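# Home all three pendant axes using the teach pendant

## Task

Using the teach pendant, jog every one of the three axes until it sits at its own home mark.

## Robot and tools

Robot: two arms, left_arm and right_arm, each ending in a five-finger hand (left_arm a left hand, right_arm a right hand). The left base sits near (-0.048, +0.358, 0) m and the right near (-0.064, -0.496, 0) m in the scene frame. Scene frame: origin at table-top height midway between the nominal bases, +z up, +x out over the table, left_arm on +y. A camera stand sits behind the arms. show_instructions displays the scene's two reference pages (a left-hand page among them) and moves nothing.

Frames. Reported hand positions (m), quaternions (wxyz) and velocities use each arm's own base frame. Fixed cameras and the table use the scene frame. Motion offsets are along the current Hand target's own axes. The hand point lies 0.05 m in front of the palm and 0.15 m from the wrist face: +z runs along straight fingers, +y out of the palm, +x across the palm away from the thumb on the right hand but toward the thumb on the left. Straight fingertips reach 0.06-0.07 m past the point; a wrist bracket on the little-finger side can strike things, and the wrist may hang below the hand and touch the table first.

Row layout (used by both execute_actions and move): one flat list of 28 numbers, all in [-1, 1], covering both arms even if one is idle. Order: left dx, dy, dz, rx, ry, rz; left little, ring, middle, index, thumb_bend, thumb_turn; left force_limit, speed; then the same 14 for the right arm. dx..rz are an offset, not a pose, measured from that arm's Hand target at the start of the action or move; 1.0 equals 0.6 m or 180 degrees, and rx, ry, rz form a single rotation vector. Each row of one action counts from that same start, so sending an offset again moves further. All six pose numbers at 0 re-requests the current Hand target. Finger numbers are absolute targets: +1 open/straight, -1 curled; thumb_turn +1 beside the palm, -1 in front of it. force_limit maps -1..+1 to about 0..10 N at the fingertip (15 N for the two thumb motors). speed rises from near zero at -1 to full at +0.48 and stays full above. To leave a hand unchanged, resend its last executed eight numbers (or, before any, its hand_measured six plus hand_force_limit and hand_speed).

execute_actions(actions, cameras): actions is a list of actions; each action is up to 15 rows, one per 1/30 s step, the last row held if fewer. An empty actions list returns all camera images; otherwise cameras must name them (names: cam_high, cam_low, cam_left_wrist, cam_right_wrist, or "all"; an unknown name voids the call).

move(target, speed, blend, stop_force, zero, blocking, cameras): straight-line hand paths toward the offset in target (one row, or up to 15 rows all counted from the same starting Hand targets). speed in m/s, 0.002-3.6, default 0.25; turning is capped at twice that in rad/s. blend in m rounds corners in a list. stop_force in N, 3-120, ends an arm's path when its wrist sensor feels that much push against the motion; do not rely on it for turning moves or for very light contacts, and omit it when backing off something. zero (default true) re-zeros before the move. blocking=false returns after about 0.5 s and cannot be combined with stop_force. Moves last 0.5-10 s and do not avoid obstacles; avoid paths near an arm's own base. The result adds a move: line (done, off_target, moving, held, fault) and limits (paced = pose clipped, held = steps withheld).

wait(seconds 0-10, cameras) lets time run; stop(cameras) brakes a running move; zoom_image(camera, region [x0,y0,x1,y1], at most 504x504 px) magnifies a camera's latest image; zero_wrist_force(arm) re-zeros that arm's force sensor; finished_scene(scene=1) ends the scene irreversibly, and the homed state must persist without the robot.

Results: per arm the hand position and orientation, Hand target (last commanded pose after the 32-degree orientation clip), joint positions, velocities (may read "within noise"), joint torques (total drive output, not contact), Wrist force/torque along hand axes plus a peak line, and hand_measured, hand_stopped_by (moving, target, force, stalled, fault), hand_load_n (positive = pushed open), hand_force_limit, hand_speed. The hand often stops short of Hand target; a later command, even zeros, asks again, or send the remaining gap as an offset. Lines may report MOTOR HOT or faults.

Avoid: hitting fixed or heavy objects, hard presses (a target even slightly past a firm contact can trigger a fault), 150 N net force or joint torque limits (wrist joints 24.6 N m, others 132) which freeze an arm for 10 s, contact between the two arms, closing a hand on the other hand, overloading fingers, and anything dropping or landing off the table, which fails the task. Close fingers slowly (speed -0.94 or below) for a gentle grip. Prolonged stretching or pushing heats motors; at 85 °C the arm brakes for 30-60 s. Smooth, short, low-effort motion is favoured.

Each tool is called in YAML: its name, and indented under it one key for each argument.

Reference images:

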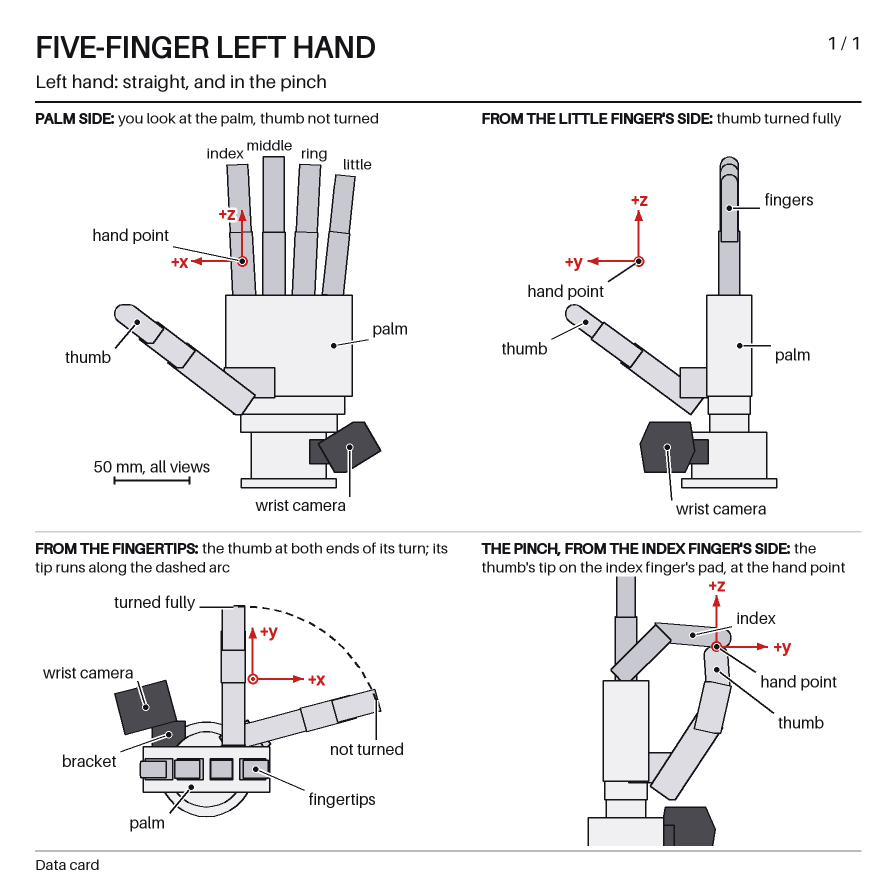

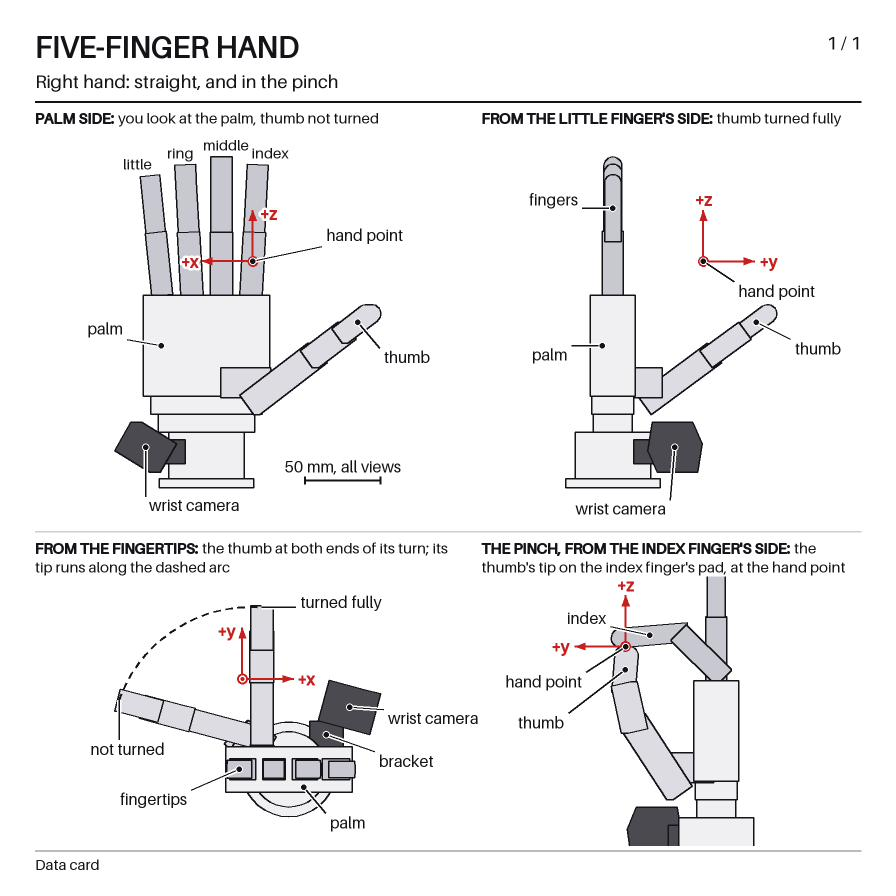

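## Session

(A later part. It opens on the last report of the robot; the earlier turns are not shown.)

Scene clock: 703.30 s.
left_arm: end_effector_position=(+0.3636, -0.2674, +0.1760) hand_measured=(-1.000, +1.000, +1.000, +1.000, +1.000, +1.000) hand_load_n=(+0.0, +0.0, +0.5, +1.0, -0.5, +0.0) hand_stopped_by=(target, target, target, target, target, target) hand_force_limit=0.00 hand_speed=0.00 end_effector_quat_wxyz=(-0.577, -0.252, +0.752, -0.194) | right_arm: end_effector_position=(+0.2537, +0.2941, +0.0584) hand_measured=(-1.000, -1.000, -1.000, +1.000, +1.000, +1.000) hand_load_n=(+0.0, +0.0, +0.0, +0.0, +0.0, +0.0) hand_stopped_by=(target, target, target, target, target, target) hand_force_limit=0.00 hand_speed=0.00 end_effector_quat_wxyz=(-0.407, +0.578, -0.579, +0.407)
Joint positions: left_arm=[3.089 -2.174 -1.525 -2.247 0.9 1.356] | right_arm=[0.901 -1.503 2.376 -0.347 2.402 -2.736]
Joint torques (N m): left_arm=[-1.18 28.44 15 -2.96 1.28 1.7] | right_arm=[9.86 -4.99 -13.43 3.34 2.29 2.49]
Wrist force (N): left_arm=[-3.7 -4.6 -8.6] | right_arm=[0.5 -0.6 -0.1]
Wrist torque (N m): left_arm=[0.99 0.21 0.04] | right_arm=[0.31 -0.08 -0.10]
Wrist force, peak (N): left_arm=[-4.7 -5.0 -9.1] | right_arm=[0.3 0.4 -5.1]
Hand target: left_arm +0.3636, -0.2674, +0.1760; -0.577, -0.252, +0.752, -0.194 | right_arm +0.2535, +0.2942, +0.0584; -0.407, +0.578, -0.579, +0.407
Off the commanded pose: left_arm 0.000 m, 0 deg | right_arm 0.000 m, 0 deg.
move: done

move:
  target: [0,0,0,0,0,0,-1,1,1,1,1,1,0,0,-0.0838,-0.0727,-0.0238,0,0,0,-1,-1,-1,1,1,1,0,0]
  speed: 0.1
  cameras: ["cam_high"]

zoom_image:
  camera: "cam_high"
  region: [315, 298, 355, 334]

move:
  target:
    - [0,0,0,0,0,0,-1,1,1,1,1,1,0,0,0,-0.0033,0.0091,0,0,0,-1,-1,-1,1,1,1,0,0]
    - [0,0,0,0,0,0,-1,1,1,1,1,1,0,0,0,0,0,0,0,0,-1,-1,-1,1,1,1,0,0]
  speed: [0.02, 0.05]

move:
  target:
    - [0,0,0,0,0,0,-1,1,1,1,1,1,0,0,0,-0.0033,0.0091,0,0,0,-1,-1,-1,1,1,1,0,0]
    - [0,0,0,0,0,0,-1,1,1,1,1,1,0,0,0,0,0,0,0,0,-1,-1,-1,1,1,1,0,0]
  speed: [0.02, 0.05]
  cameras: ["cam_high"]

zoom_image:
  camera: "cam_high"
  region: [315, 298, 355, 334]

Scene clock: 710.53 s.
left_arm: end_effector_position=(+0.3636, -0.2674, +0.1760) hand_measured=(-1.000, +1.000, +1.000, +1.000, +1.000, +1.000) hand_load_n=(+0.0, +0.0, +0.5, +1.0, +0.0, +0.0) hand_stopped_by=(target, target, target, target, target, target) hand_force_limit=0.00 hand_speed=0.00 end_effector_quat_wxyz=(-0.577, -0.252, +0.752, -0.194) | right_arm: end_effector_position=(+0.2549, +0.3443, +0.1043) hand_measured=(-1.000, -1.000, -1.000, +1.000, +1.000, +1.000) hand_load_n=(+0.0, +0.0, +0.0, +0.0, +0.0, +0.0) hand_stopped_by=(target, target, target, target, target, target) hand_force_limit=0.00 hand_speed=0.00 end_effector_quat_wxyz=(-0.407, +0.578, -0.579, +0.407) end_effector_velocity=(+0.000, +0.001, +0.001) end_effector_angular_velocity=(+0.000, +0.000, -0.001)
Joint positions: left_arm=[3.089 -2.174 -1.525 -2.247 0.9 1.356] | right_arm=[1.01 -1.462 2.176 -0.119 2.494 -2.646]
Joint velocities: left_arm=[within noise] | right_arm=[0.001 0.001 -0.004 0.005 0.001 0.002]
Joint torques (N m): left_arm=[-1.92 29.87 13.27 -3.02 1.31 1.61] | right_arm=[8.98 -8.97 -20.62 3.83 2.32 2.52]
Wrist force (N): left_arm=[-4.0 -4.5 -8.3] | right_arm=[-0.1 -0.7 -0.3]
Wrist torque (N m): left_arm=[1.01 0.26 0.03] | right_arm=[0.30 0.03 -0.14]
Wrist force, peak (N): left_arm=[-4.0 -4.9 -8.6] | right_arm=[-0.5 -1.2 -0.4]
Hand target: left_arm +0.3636, -0.2674, +0.1760; -0.577, -0.252, +0.752, -0.194 | right_arm +0.2549, +0.3444, +0.1043; -0.407, +0.578, -0.579, +0.407
Off the commanded pose: left_arm 0.000 m, 0 deg | right_arm 0.000 m, 0 deg.
move: done
Images, in order (width x height): cam_high 672x504.

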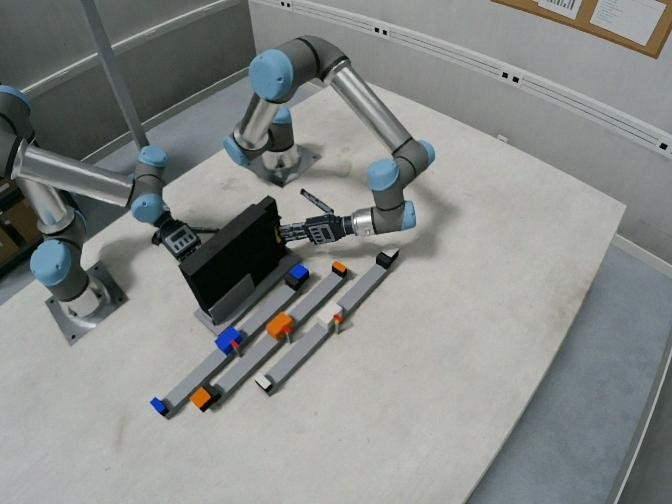

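Scaled by 12.600.

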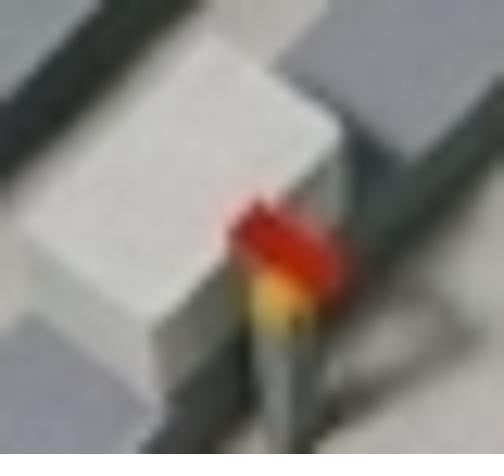

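Scene clock: 711.80 s.
left_arm: end_effector_position=(+0.3636, -0.2674, +0.1760) hand_measured=(-1.000, +1.000, +1.000, +1.000, +1.000, +1.000) hand_load_n=(+0.0, +0.0, +0.0, +1.0, +0.0, -0.5) hand_stopped_by=(target, target, target, target, target, target) hand_force_limit=0.00 hand_speed=0.00 end_effector_quat_wxyz=(-0.577, -0.252, +0.752, -0.194) | right_arm: end_effector_position=(+0.2551, +0.3444, +0.1043) hand_measured=(-1.000, -1.000, -1.000, +1.000, +1.000, +1.000) hand_load_n=(+0.0, +0.0, +0.0, -0.5, +0.0, -0.5) hand_stopped_by=(target, target, target, target, target, target) hand_force_limit=0.00 hand_speed=0.00 end_effector_quat_wxyz=(-0.407, +0.578, -0.579, +0.407)
Joint positions: left_arm=[3.089 -2.174 -1.525 -2.247 0.9 1.356] | right_arm=[1.009 -1.462 2.175 -0.119 2.493 -2.646]
Joint torques (N m): left_arm=[-1.37 28.75 13.96 -3.16 1.31 1.46] | right_arm=[9.47 -9.91 -11.53 3.28 2.51 2.61]
Wrist force (N): left_arm=[-4.4 -4.6 -8.3] | right_arm=[0.3 -0.5 0.2]
Wrist torque (N m): left_arm=[0.99 0.30 0.00] | right_arm=[0.31 -0.04 -0.11]
Wrist force, peak (N): left_arm=[-4.9 -5.1 -9.2] | right_arm=[-0.5 -0.3 -8.7]
Hand target: left_arm +0.3636, -0.2674, +0.1760; -0.577, -0.252, +0.752, -0.194 | right_arm +0.2549, +0.3444, +0.1043; -0.407, +0.578, -0.579, +0.407
Off the commanded pose: left_arm 0.000 m, 0 deg | right_arm 0.000 m, 0 deg.
move: done

Scene clock: 713.07 s.
left_arm: end_effector_position=(+0.3636, -0.2674, +0.1760) hand_measured=(-1.000, +1.000, +1.000, +1.000, +1.000, +1.000) hand_load_n=(+0.0, +0.0, +0.5, +1.0, +0.0, +0.0) hand_stopped_by=(target, target, target, target, target, target) hand_force_limit=0.00 hand_speed=0.00 end_effector_quat_wxyz=(-0.577, -0.252, +0.752, -0.194) | right_arm: end_effector_position=(+0.2551, +0.3444, +0.1043) hand_measured=(-1.000, -1.000, -1.000, +1.000, +1.000, +1.000) hand_load_n=(+0.0, +0.0, +0.0, +0.0, +0.0, +0.0) hand_stopped_by=(target, target, target, target, target, target) hand_force_limit=0.00 hand_speed=0.00 end_effector_quat_wxyz=(-0.407, +0.578, -0.579, +0.407) end_effector_velocity=(-0.002, -0.001, -0.001) end_effector_angular_velocity=(-0.003, +0.003, +0.000)
Joint positions: left_arm=[3.089 -2.174 -1.525 -2.247 0.9 1.356] | right_arm=[1.009 -1.462 2.175 -0.119 2.493 -2.646]
Joint velocities: left_arm=[within noise] | right_arm=[0.004 0.002 0.001 0.005 0.003 0.004]
Joint torques (N m): left_arm=[-1.24 29.77 12.69 -3.04 1.14 1.4] | right_arm=[9.49 -8.74 -11 3.47 2.37 2.46]
Wrist force (N): left_arm=[-3.8 -4.6 -8.5] | right_arm=[0.1 -0.9 0.0]
Wrist torque (N m): left_arm=[1.01 0.22 0.04] | right_arm=[0.25 -0.01 -0.14]
Wrist force, peak (N): left_arm=[-4.7 -5.1 -8.9] | right_arm=[-0.9 0.3 -8.7]
Hand target: left_arm +0.3636, -0.2674, +0.1760; -0.577, -0.252, +0.752, -0.194 | right_arm +0.2549, +0.3444, +0.1043; -0.407, +0.578, -0.579, +0.407
Off the commanded pose: left_arm 0.000 m, 0 deg | right_arm 0.000 m, 0 deg.
move: done
Images, in order (width x height): cam_high 672x504.

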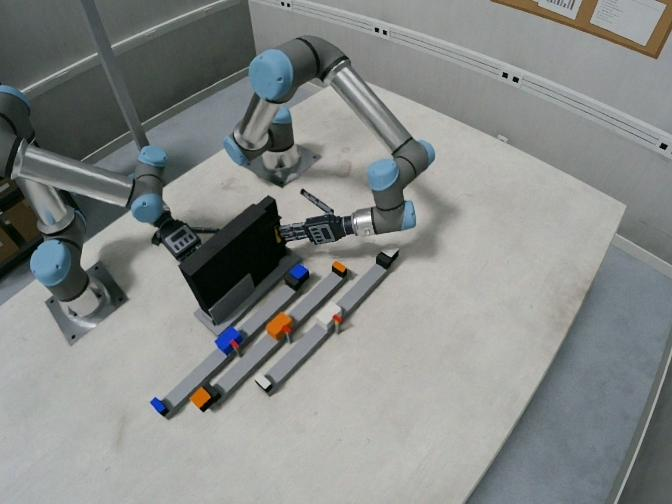

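Scaled by 12.600.

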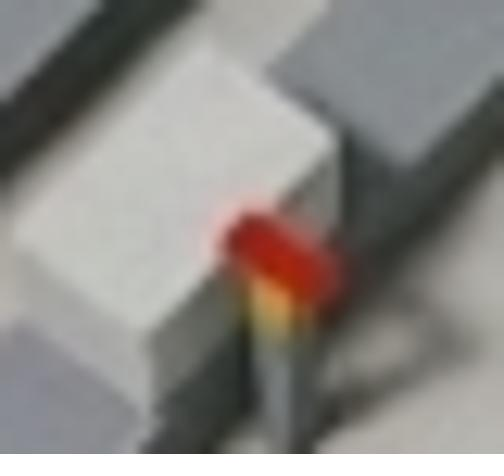

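move:
  target:
    - [0,0,0,0,0,0,-1,1,1,1,1,1,0,0,0,-0.0033,0.0091,0,0,0,-1,-1,-1,1,1,1,0,0]
    - [0,0,0,0,0,0,-1,1,1,1,1,1,0,0,0,0,0,0,0,0,-1,-1,-1,1,1,1,0,0]
  speed: [0.02, 0.05]

move:
  target:
    - [0,0,0,0,0,0,-1,1,1,1,1,1,0,0,-0.0093,-0.3495,-0.189,0,0,0,-1,-1,-1,1,1,-1,0,0]
    - [0,0,0,0,0,0,-1,1,1,1,1,1,0,0,-0.0927,-0.5303,0.0645,-0.09,0,0,-1,-1,-1,1,1,-1,0,0]
    - [0,0,0,0,0,0,-1,1,1,1,1,1,0,0,-0.1075,-0.43,0.2505,-0.1389,0,0,-1,-1,-1,1,1,-1,0,0]
  speed: 0.25
  blend: 0.04
  cameras: ["cam_right_wrist","cam_high"]

zoom_image:
  camera: "cam_right_wrist"
  region: [430, 60, 490, 120]

Scene clock: 720.00 s.
left_arm: end_effector_position=(+0.3636, -0.2674, +0.1760) hand_measured=(-1.000, +1.000, +1.000, +1.000, +1.000, +1.000) hand_load_n=(+0.0, +0.0, +0.0, +1.0, +0.0, -0.5) hand_stopped_by=(target, target, target, target, target, target) hand_force_limit=0.00 hand_speed=0.00 end_effector_quat_wxyz=(-0.577, -0.252, +0.752, -0.194) | right_arm: end_effector_position=(+0.2551, +0.3444, +0.1043) hand_measured=(-1.000, -1.000, -1.000, +1.000, +1.000, +1.000) hand_load_n=(+0.0, +0.0, +0.0, +0.0, +0.0, +0.0) hand_stopped_by=(target, target, target, target, target, target) hand_force_limit=0.00 hand_speed=0.00 end_effector_quat_wxyz=(-0.407, +0.578, -0.579, +0.407)
Joint positions: left_arm=[3.089 -2.174 -1.525 -2.247 0.9 1.356] | right_arm=[1.009 -1.462 2.175 -0.119 2.493 -2.646]
Joint torques (N m): left_arm=[-1.94 29.77 14.59 -3.18 1.34 1.49] | right_arm=[8.33 -8.7 -10.61 3.54 2.32 2.26]
Wrist force (N): left_arm=[-4.0 -4.5 -8.4] | right_arm=[0.1 -0.5 0.1]
Wrist torque (N m): left_arm=[1.01 0.24 0.02] | right_arm=[0.31 0.00 -0.13]
Wrist force, peak (N): left_arm=[-4.2 -4.8 -8.6] | right_arm=[-0.6 -0.3 -7.4]
Hand target: left_arm +0.3636, -0.2674, +0.1760; -0.577, -0.252, +0.752, -0.194 | right_arm +0.2549, +0.3444, +0.1043; -0.407, +0.578, -0.579, +0.407
Off the commanded pose: left_arm 0.000 m, 0 deg | right_arm 0.000 m, 0 deg.
move: done

Scene clock: 723.07 s.
left_arm: end_effector_position=(+0.3636, -0.2674, +0.1760) hand_measured=(-1.000, +1.000, +1.000, +1.000, +1.000, +1.000) hand_load_n=(+0.0, +0.0, +0.0, +1.0, +0.0, +0.0) hand_stopped_by=(target, target, target, target, target, target) hand_force_limit=0.00 hand_speed=0.00 end_effector_quat_wxyz=(-0.577, -0.252, +0.752, -0.194) | right_arm: end_effector_position=(+0.4837, +0.4084, +0.2964) hand_measured=(-1.000, -1.000, -1.000, +1.000, +1.000, -1.000) hand_load_n=(+0.0, +0.0, -0.5, +0.0, +0.0, +0.0) hand_stopped_by=(target, target, target, target, target, target) hand_force_limit=0.00 hand_speed=0.00 end_effector_quat_wxyz=(-0.272, +0.652, -0.653, +0.272)
Joint positions: left_arm=[3.089 -2.174 -1.525 -2.247 0.9 1.356] | right_arm=[0.563 -1.13 1.046 0.95 1.96 -2.721]
Joint torques (N m): left_arm=[-1.09 29.28 13.43 -3.11 1.43 1.4] | right_arm=[-10.72 -27.12 -26 3.7 -0.73 -2.34]
Wrist force (N): left_arm=[-3.8 -4.6 -8.5] | right_arm=[0.5 -0.5 0.1]
Wrist torque (N m): left_arm=[1.00 0.21 0.04] | right_arm=[0.21 -0.10 0.05]
Wrist force, peak (N): left_arm=[-3.9 -4.7 -8.8] | right_arm=[0.1 -1.4 -0.4]
Hand target: left_arm +0.3636, -0.2674, +0.1760; -0.577, -0.252, +0.752, -0.194 | right_arm +0.4838, +0.4084, +0.2963; -0.272, +0.652, -0.653, +0.272
Off the commanded pose: left_arm 0.000 m, 0 deg | right_arm 0.000 m, 0 deg.
move: done
camera_calibration:
cam_right_wrist: T_world_to_cam=[[-0.678889, -0.251398, -0.689861, 0.636398], [-0.518855, 0.82905, 0.208482, -0.154202], [0.519518, 0.499474, -0.693272, -0.130366], [0, 0, 0, 1]] pos_world=[0.419763, 0.352945, 0.380795]
Images, in order (width x height): cam_high 672x504, cam_right_wrist 672x504.

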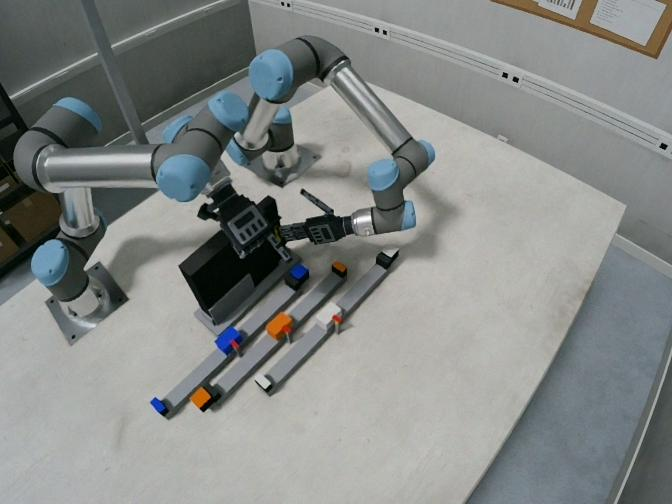

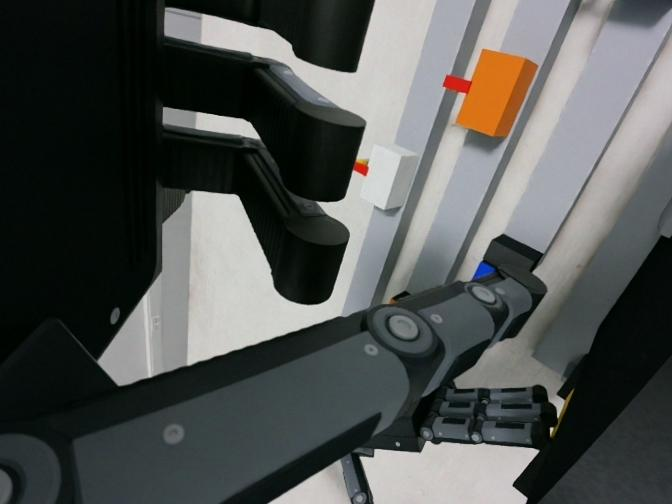

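Scaled by 8.400.

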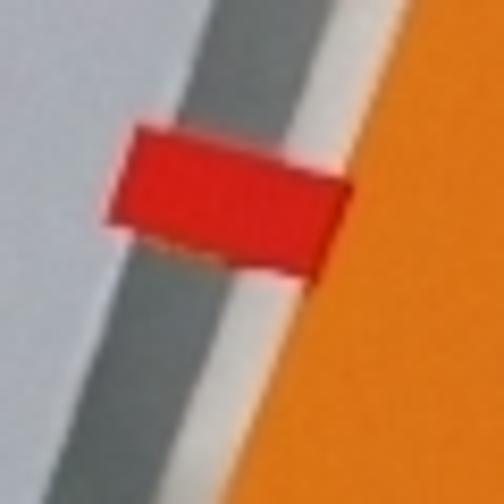

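zoom_image:
  camera: "cam_right_wrist"
  region: [346, 148, 376, 178]

move:
  target: [0,0,0,0,0,0,-1,1,1,1,1,1,0,0,-0.1457,-0.0342,0.1078,0,0,0,-1,-1,-1,1,1,-1,0,0]
  speed: 0.15
  cameras: ["cam_right_wrist"]

zoom_image:
  camera: "cam_right_wrist"
  region: [394, 78, 438, 122]

Scaled by 16.800.

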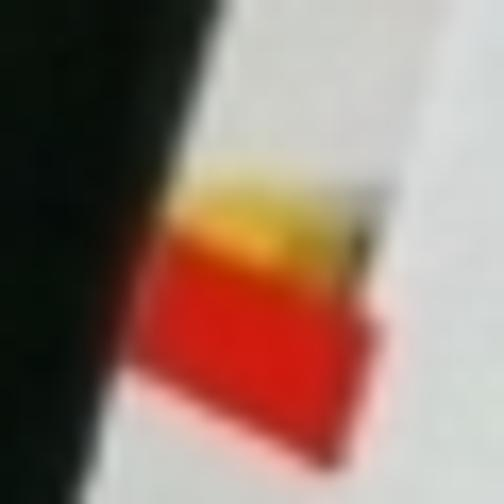

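Scene clock: 728.37 s.
left_arm: end_effector_position=(+0.3636, -0.2674, +0.1760) hand_measured=(-1.000, +1.000, +1.000, +1.000, +1.000, +1.000) hand_load_n=(+0.0, +0.0, +0.0, +1.0, +0.0, +0.0) hand_stopped_by=(target, target, target, target, target, target) hand_force_limit=0.00 hand_speed=0.00 end_effector_quat_wxyz=(-0.577, -0.252, +0.752, -0.194) | right_arm: end_effector_position=(+0.5443, +0.4957, +0.2653) hand_measured=(-1.000, -1.000, -1.000, +1.000, +1.000, -1.000) hand_load_n=(+0.0, +0.0, +0.0, +0.0, +0.0, +0.0) hand_stopped_by=(target, target, target, target, target, target) hand_force_limit=0.00 hand_speed=0.00 end_effector_quat_wxyz=(-0.272, +0.652, -0.653, +0.272)
Joint positions: left_arm=[3.089 -2.174 -1.525 -2.247 0.9 1.356] | right_arm=[0.632 -0.792 0.581 1.1 2.004 -2.663]
Joint torques (N m): left_arm=[-1.95 28.87 13.97 -3 1.38 1.26] | right_arm=[9.17 -36.93 -27.16 3.62 2.09 2.52]
Wrist force (N): left_arm=[-4.0 -4.7 -8.4] | right_arm=[0.5 -0.6 0.0]
Wrist torque (N m): left_arm=[0.98 0.25 0.02] | right_arm=[0.20 -0.10 -0.07]
Wrist force, peak (N): left_arm=[-4.1 -4.9 -8.5] | right_arm=[1.0 -0.3 -0.3]
Hand target: left_arm +0.3636, -0.2674, +0.1760; -0.577, -0.252, +0.752, -0.194 | right_arm +0.5443, +0.4958, +0.2653; -0.272, +0.652, -0.653, +0.272
Off the commanded pose: left_arm 0.000 m, 0 deg | right_arm 0.000 m, 0 deg.
move: done
camera_calibration:
cam_right_wrist: T_world_to_cam=[[-0.67897, -0.251417, -0.689775, 0.67821], [-0.518922, 0.828968, 0.208642, -0.18869], [0.519345, 0.499601, -0.69331, -0.227007], [0, 0, 0, 1]] pos_world=[0.480464, 0.440344, 0.349795]
Images, in order (width x height): cam_right_wrist 672x504.

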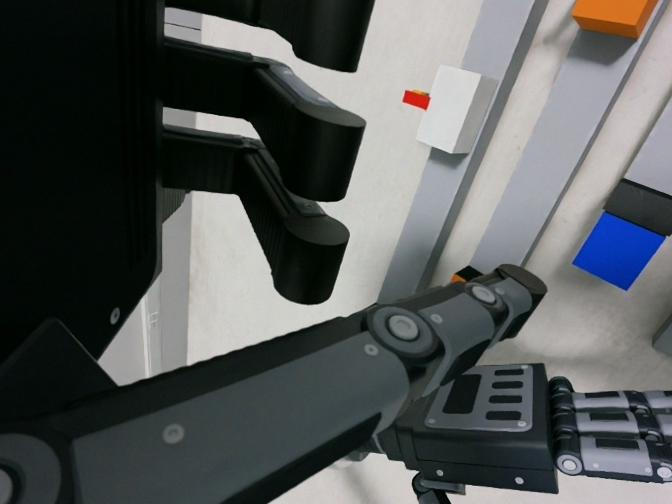

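Scaled by 11.455.

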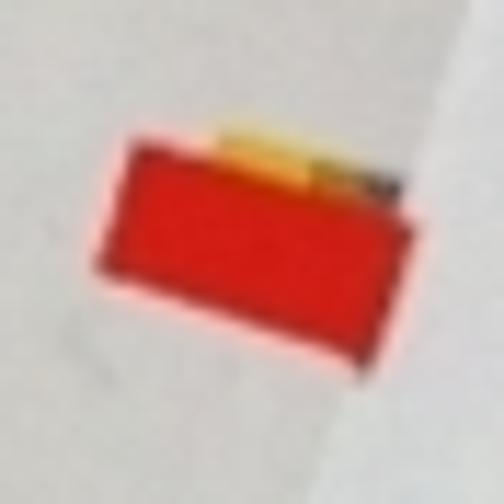

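move:
  target:
    - [0,0,0,0,0,0,-1,1,1,1,1,1,0,0,0.1597,0.012,-0.2817,0.05,0,0,-1,-1,-1,1,1,-1,0,0]
    - [0,0,0,0,0,0,-1,1,1,1,1,1,0,0,0.243,0.2948,-0.4702,0.1389,0,0,-1,-1,-1,1,1,-1,0,0]
  speed: 0.25
  blend: 0.04

move:
  target:
    - [0,0,0,0,0,0,-1,1,1,1,1,1,0,0,0.01,0.308,0.1217,0,0,0,-1,-1,-1,1,1,1,0,0]
    - [0,0,0,0,0,0,-1,1,1,1,1,1,0,0,0.01,0.3469,0.1888,0,0,0,-1,-1,-1,1,1,1,0,0]
  speed: 0.2
  blend: 0.02
  cameras: ["cam_right_wrist"]

Scene clock: 736.03 s.
left_arm: end_effector_position=(+0.3636, -0.2674, +0.1760) hand_measured=(-1.000, +1.000, +1.000, +1.000, +1.000, +1.000) hand_load_n=(+0.0, +0.0, +0.0, +1.0, +0.0, +0.0) hand_stopped_by=(target, target, target, target, target, target) hand_force_limit=0.00 hand_speed=0.00 end_effector_quat_wxyz=(-0.577, -0.252, +0.752, -0.194) | right_arm: end_effector_position=(+0.2193, +0.3504, +0.3385) hand_measured=(-1.000, -1.000, -1.000, +1.000, +1.000, -1.000) hand_load_n=(+0.5, +0.0, +0.5, +0.0, +0.0, +0.0) hand_stopped_by=(target, target, target, target, target, target) hand_force_limit=0.00 hand_speed=0.00 end_effector_quat_wxyz=(-0.407, +0.578, -0.579, +0.407)
Joint positions: left_arm=[3.089 -2.174 -1.525 -2.247 0.9 1.356] | right_arm=[1.128 -1.656 1.732 0.623 2.588 -2.519]
Joint torques (N m): left_arm=[-1.28 28.56 13.34 -3.2 1.62 1.27] | right_arm=[8.77 -4.87 -13.85 3.9 2.68 2.43]
Wrist force (N): left_arm=[-3.9 -4.7 -8.4] | right_arm=[0.0 -0.5 -0.3]
Wrist torque (N m): left_arm=[0.98 0.24 0.03] | right_arm=[0.33 0.00 -0.08]
Wrist force, peak (N): left_arm=[-3.9 -4.6 -8.8] | right_arm=[0.3 -1.3 0.1]
Hand target: left_arm +0.3636, -0.2674, +0.1760; -0.577, -0.252, +0.752, -0.194 | right_arm +0.2192, +0.3504, +0.3384; -0.407, +0.578, -0.579, +0.407
Off the commanded pose: left_arm 0.000 m, 0 deg | right_arm 0.000 m, 0 deg.
move: done

Scene clock: 738.17 s.
left_arm: end_effector_position=(+0.3636, -0.2674, +0.1760) hand_measured=(-1.000, +1.000, +1.000, +1.000, +1.000, +1.000) hand_load_n=(+0.5, +0.0, +0.0, +1.0, +0.0, +0.0) hand_stopped_by=(target, target, target, target, target, target) hand_force_limit=0.00 hand_speed=0.00 end_effector_quat_wxyz=(-0.577, -0.252, +0.752, -0.194) | right_arm: end_effector_position=(+0.2553, +0.3445, +0.1043) hand_measured=(-1.000, -1.000, -1.000, +1.000, +1.000, +1.000) hand_load_n=(+0.0, +0.0, +0.0, +0.0, +0.0, +0.0) hand_stopped_by=(target, target, target, target, target, target) hand_force_limit=0.00 hand_speed=0.00 end_effector_quat_wxyz=(-0.407, +0.578, -0.579, +0.407)
Joint positions: left_arm=[3.089 -2.174 -1.525 -2.247 0.9 1.356] | right_arm=[1.009 -1.461 2.175 -0.119 2.493 -2.646]
Joint torques (N m): left_arm=[-1.68 29.5 13.63 -3.11 1.69 1.29] | right_arm=[-10.62 -9.19 -9.92 -2.57 -0.41 -2.4]
Wrist force (N): left_arm=[-3.8 -4.8 -8.5] | right_arm=[0.0 -0.7 -0.3]
Wrist torque (N m): left_arm=[0.98 0.22 0.03] | right_arm=[0.31 0.03 -0.04]
Wrist force, peak (N): left_arm=[-4.2 -4.9 -8.7] | right_arm=[-0.1 -1.5 -0.5]
Hand target: left_arm +0.3636, -0.2674, +0.1760; -0.577, -0.252, +0.752, -0.194 | right_arm +0.2554, +0.3445, +0.1042; -0.407, +0.578, -0.579, +0.407
Off the commanded pose: left_arm 0.000 m, 0 deg | right_arm 0.000 m, 0 deg.
move: done
camera_calibration:
cam_right_wrist: T_world_to_cam=[[-0.324129, -0.251899, -0.911859, 0.265581], [-0.558021, 0.829258, -0.0307261, -0.144776], [0.763906, 0.498878, -0.409351, -0.204843], [0, 0, 0, 1]] pos_world=[0.161775, 0.289147, 0.153871]
Images, in order (width x height): cam_right_wrist 672x504.

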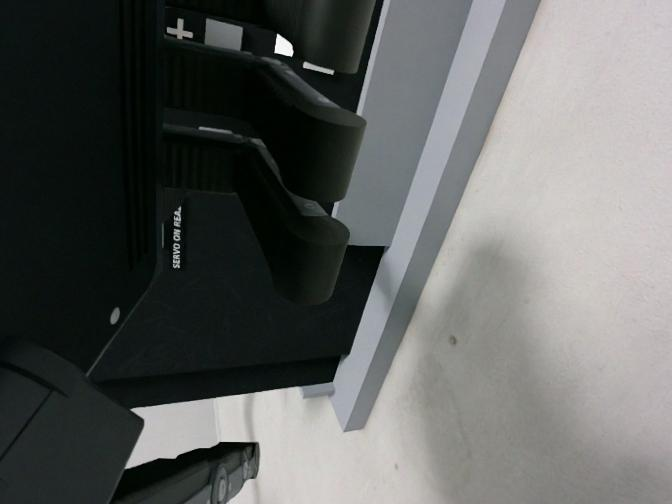

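move:
  target:
    - [0,0,0,0,0,0,-1,1,1,1,1,1,0,0,0,-0.0029,0.0081,0,0,0,-1,-1,-1,1,1,1,0,0]
    - [0,0,0,0,0,0,-1,1,1,1,1,1,0,0,0,0.0057,-0.0157,0,0,0,-1,-1,-1,1,1,1,0,0]
  speed: [0.02, 0.05]
  cameras: ["cam_high"]

zoom_image:
  camera: "cam_high"
  region: [315, 298, 355, 334]

Scene clock: 741.73 s.
left_arm: end_effector_position=(+0.3636, -0.2674, +0.1760) hand_measured=(-1.000, +1.000, +1.000, +1.000, +1.000, +1.000) hand_load_n=(+0.0, +0.0, +0.0, +1.0, +0.0, +0.0) hand_stopped_by=(target, target, target, target, target, target) hand_force_limit=0.00 hand_speed=0.00 end_effector_quat_wxyz=(-0.577, -0.252, +0.752, -0.194) | right_arm: end_effector_position=(+0.2455, +0.3445, +0.1042) hand_measured=(-1.000, -1.000, -1.000, +1.000, +1.000, +1.000) hand_load_n=(+0.0, +0.5, +0.0, +0.0, +0.0, +0.0) hand_stopped_by=(target, target, target, target, target, target) hand_force_limit=0.00 hand_speed=0.00 end_effector_quat_wxyz=(-0.407, +0.578, -0.579, +0.407)
Joint positions: left_arm=[3.089 -2.174 -1.525 -2.247 0.9 1.356] | right_arm=[1.038 -1.457 2.175 -0.101 2.517 -2.619]
Joint torques (N m): left_arm=[-1.59 29.46 12.47 -2.92 1.46 1.03] | right_arm=[9.25 -9.11 -22.22 3.4 2.53 2.43]
Wrist force (N): left_arm=[-4.1 -4.8 -8.3] | right_arm=[0.1 -0.7 -0.3]
Wrist torque (N m): left_arm=[0.96 0.25 0.03] | right_arm=[0.30 0.00 -0.14]
Wrist force, peak (N): left_arm=[-4.3 -5.0 -8.6] | right_arm=[-0.3 0.1 -3.2]
Hand target: left_arm +0.3636, -0.2674, +0.1760; -0.577, -0.252, +0.752, -0.194 | right_arm +0.2453, +0.3445, +0.1042; -0.407, +0.578, -0.579, +0.407
Off the commanded pose: left_arm 0.000 m, 0 deg | right_arm 0.000 m, 0 deg.
move: done
Images, in order (width x height): cam_high 672x504.

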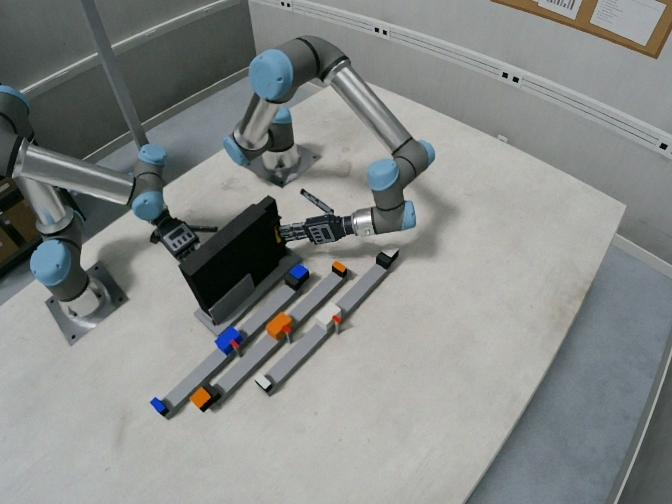

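Scaled by 12.600.

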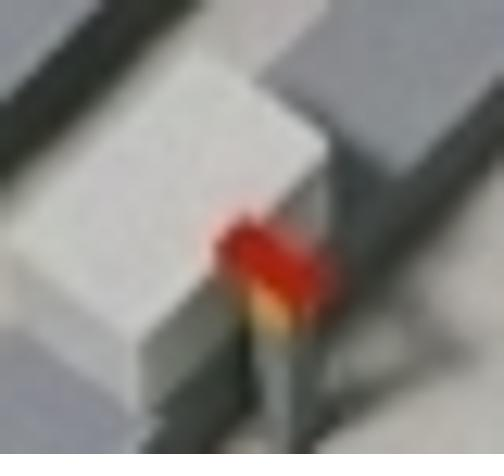

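move:
  target: [-0.0165,-0.0536,-0.0617,0,0,0,-1,1,1,1,1,1,0,0,0,0.0342,-0.094,0,0,0,-1,-1,-1,1,1,1,0,0]
  speed: 0.1
  cameras: ["cam_high"]

zoom_image:
  camera: "cam_high"
  region: [210, 290, 360, 400]

Scene clock: 745.90 s.
left_arm: end_effector_position=(+0.4135, -0.2700, +0.1760) hand_measured=(-1.000, +1.000, +1.000, +1.000, +1.000, +1.000) hand_load_n=(+0.0, +0.0, +0.0, +0.0, -0.5, +0.0) hand_stopped_by=(target, target, target, target, target, target) hand_force_limit=0.00 hand_speed=0.00 end_effector_quat_wxyz=(-0.577, -0.252, +0.752, -0.194) | right_arm: end_effector_position=(+0.1854, +0.3446, +0.1040) hand_measured=(-1.000, -1.000, -1.000, +1.000, +1.000, +1.000) hand_load_n=(+0.0, +0.0, +0.0, +0.0, +0.0, +0.0) hand_stopped_by=(target, target, target, target, target, target) hand_force_limit=0.00 hand_speed=0.00 end_effector_quat_wxyz=(-0.407, +0.578, -0.579, +0.407)
Joint positions: left_arm=[3.089 -2.277 -1.343 -2.326 0.9 1.356] | right_arm=[1.229 -1.399 2.152 0.069 2.661 -2.379]
Joint torques (N m): left_arm=[-8.01 30.57 21.21 -2.51 1.03 2.62] | right_arm=[10.58 -8.88 -20.97 4.47 3 2.56]
Wrist force (N): left_arm=[-2.1 1.0 1.0] | right_arm=[0.0 -0.9 -0.4]
Wrist torque (N m): left_arm=[0.17 0.27 -0.04] | right_arm=[0.27 0.00 -0.15]
Wrist force, peak (N): left_arm=[-4.2 -4.8 -8.5] | right_arm=[0.2 -0.8 -1.0]
Hand target: left_arm +0.4136, -0.2700, +0.1760; -0.577, -0.252, +0.752, -0.194 | right_arm +0.1853, +0.3446, +0.1040; -0.407, +0.578, -0.579, +0.407
Off the commanded pose: left_arm 0.000 m, 0 deg | right_arm 0.000 m, 0 deg.
move: done
Images, in order (width x height): cam_high 672x504.

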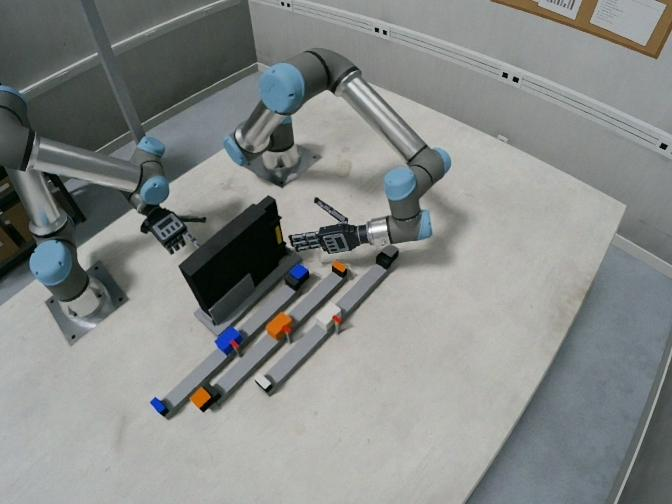

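Scaled by 3.360.

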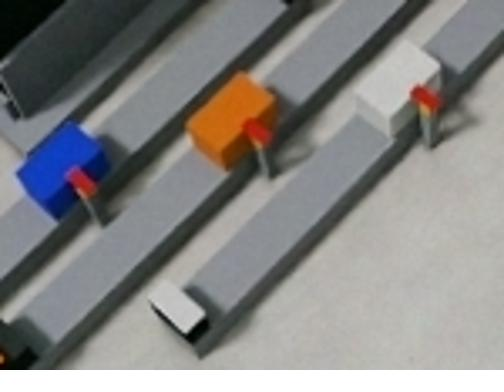

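finished_scene:

The scene is finished: the task was done.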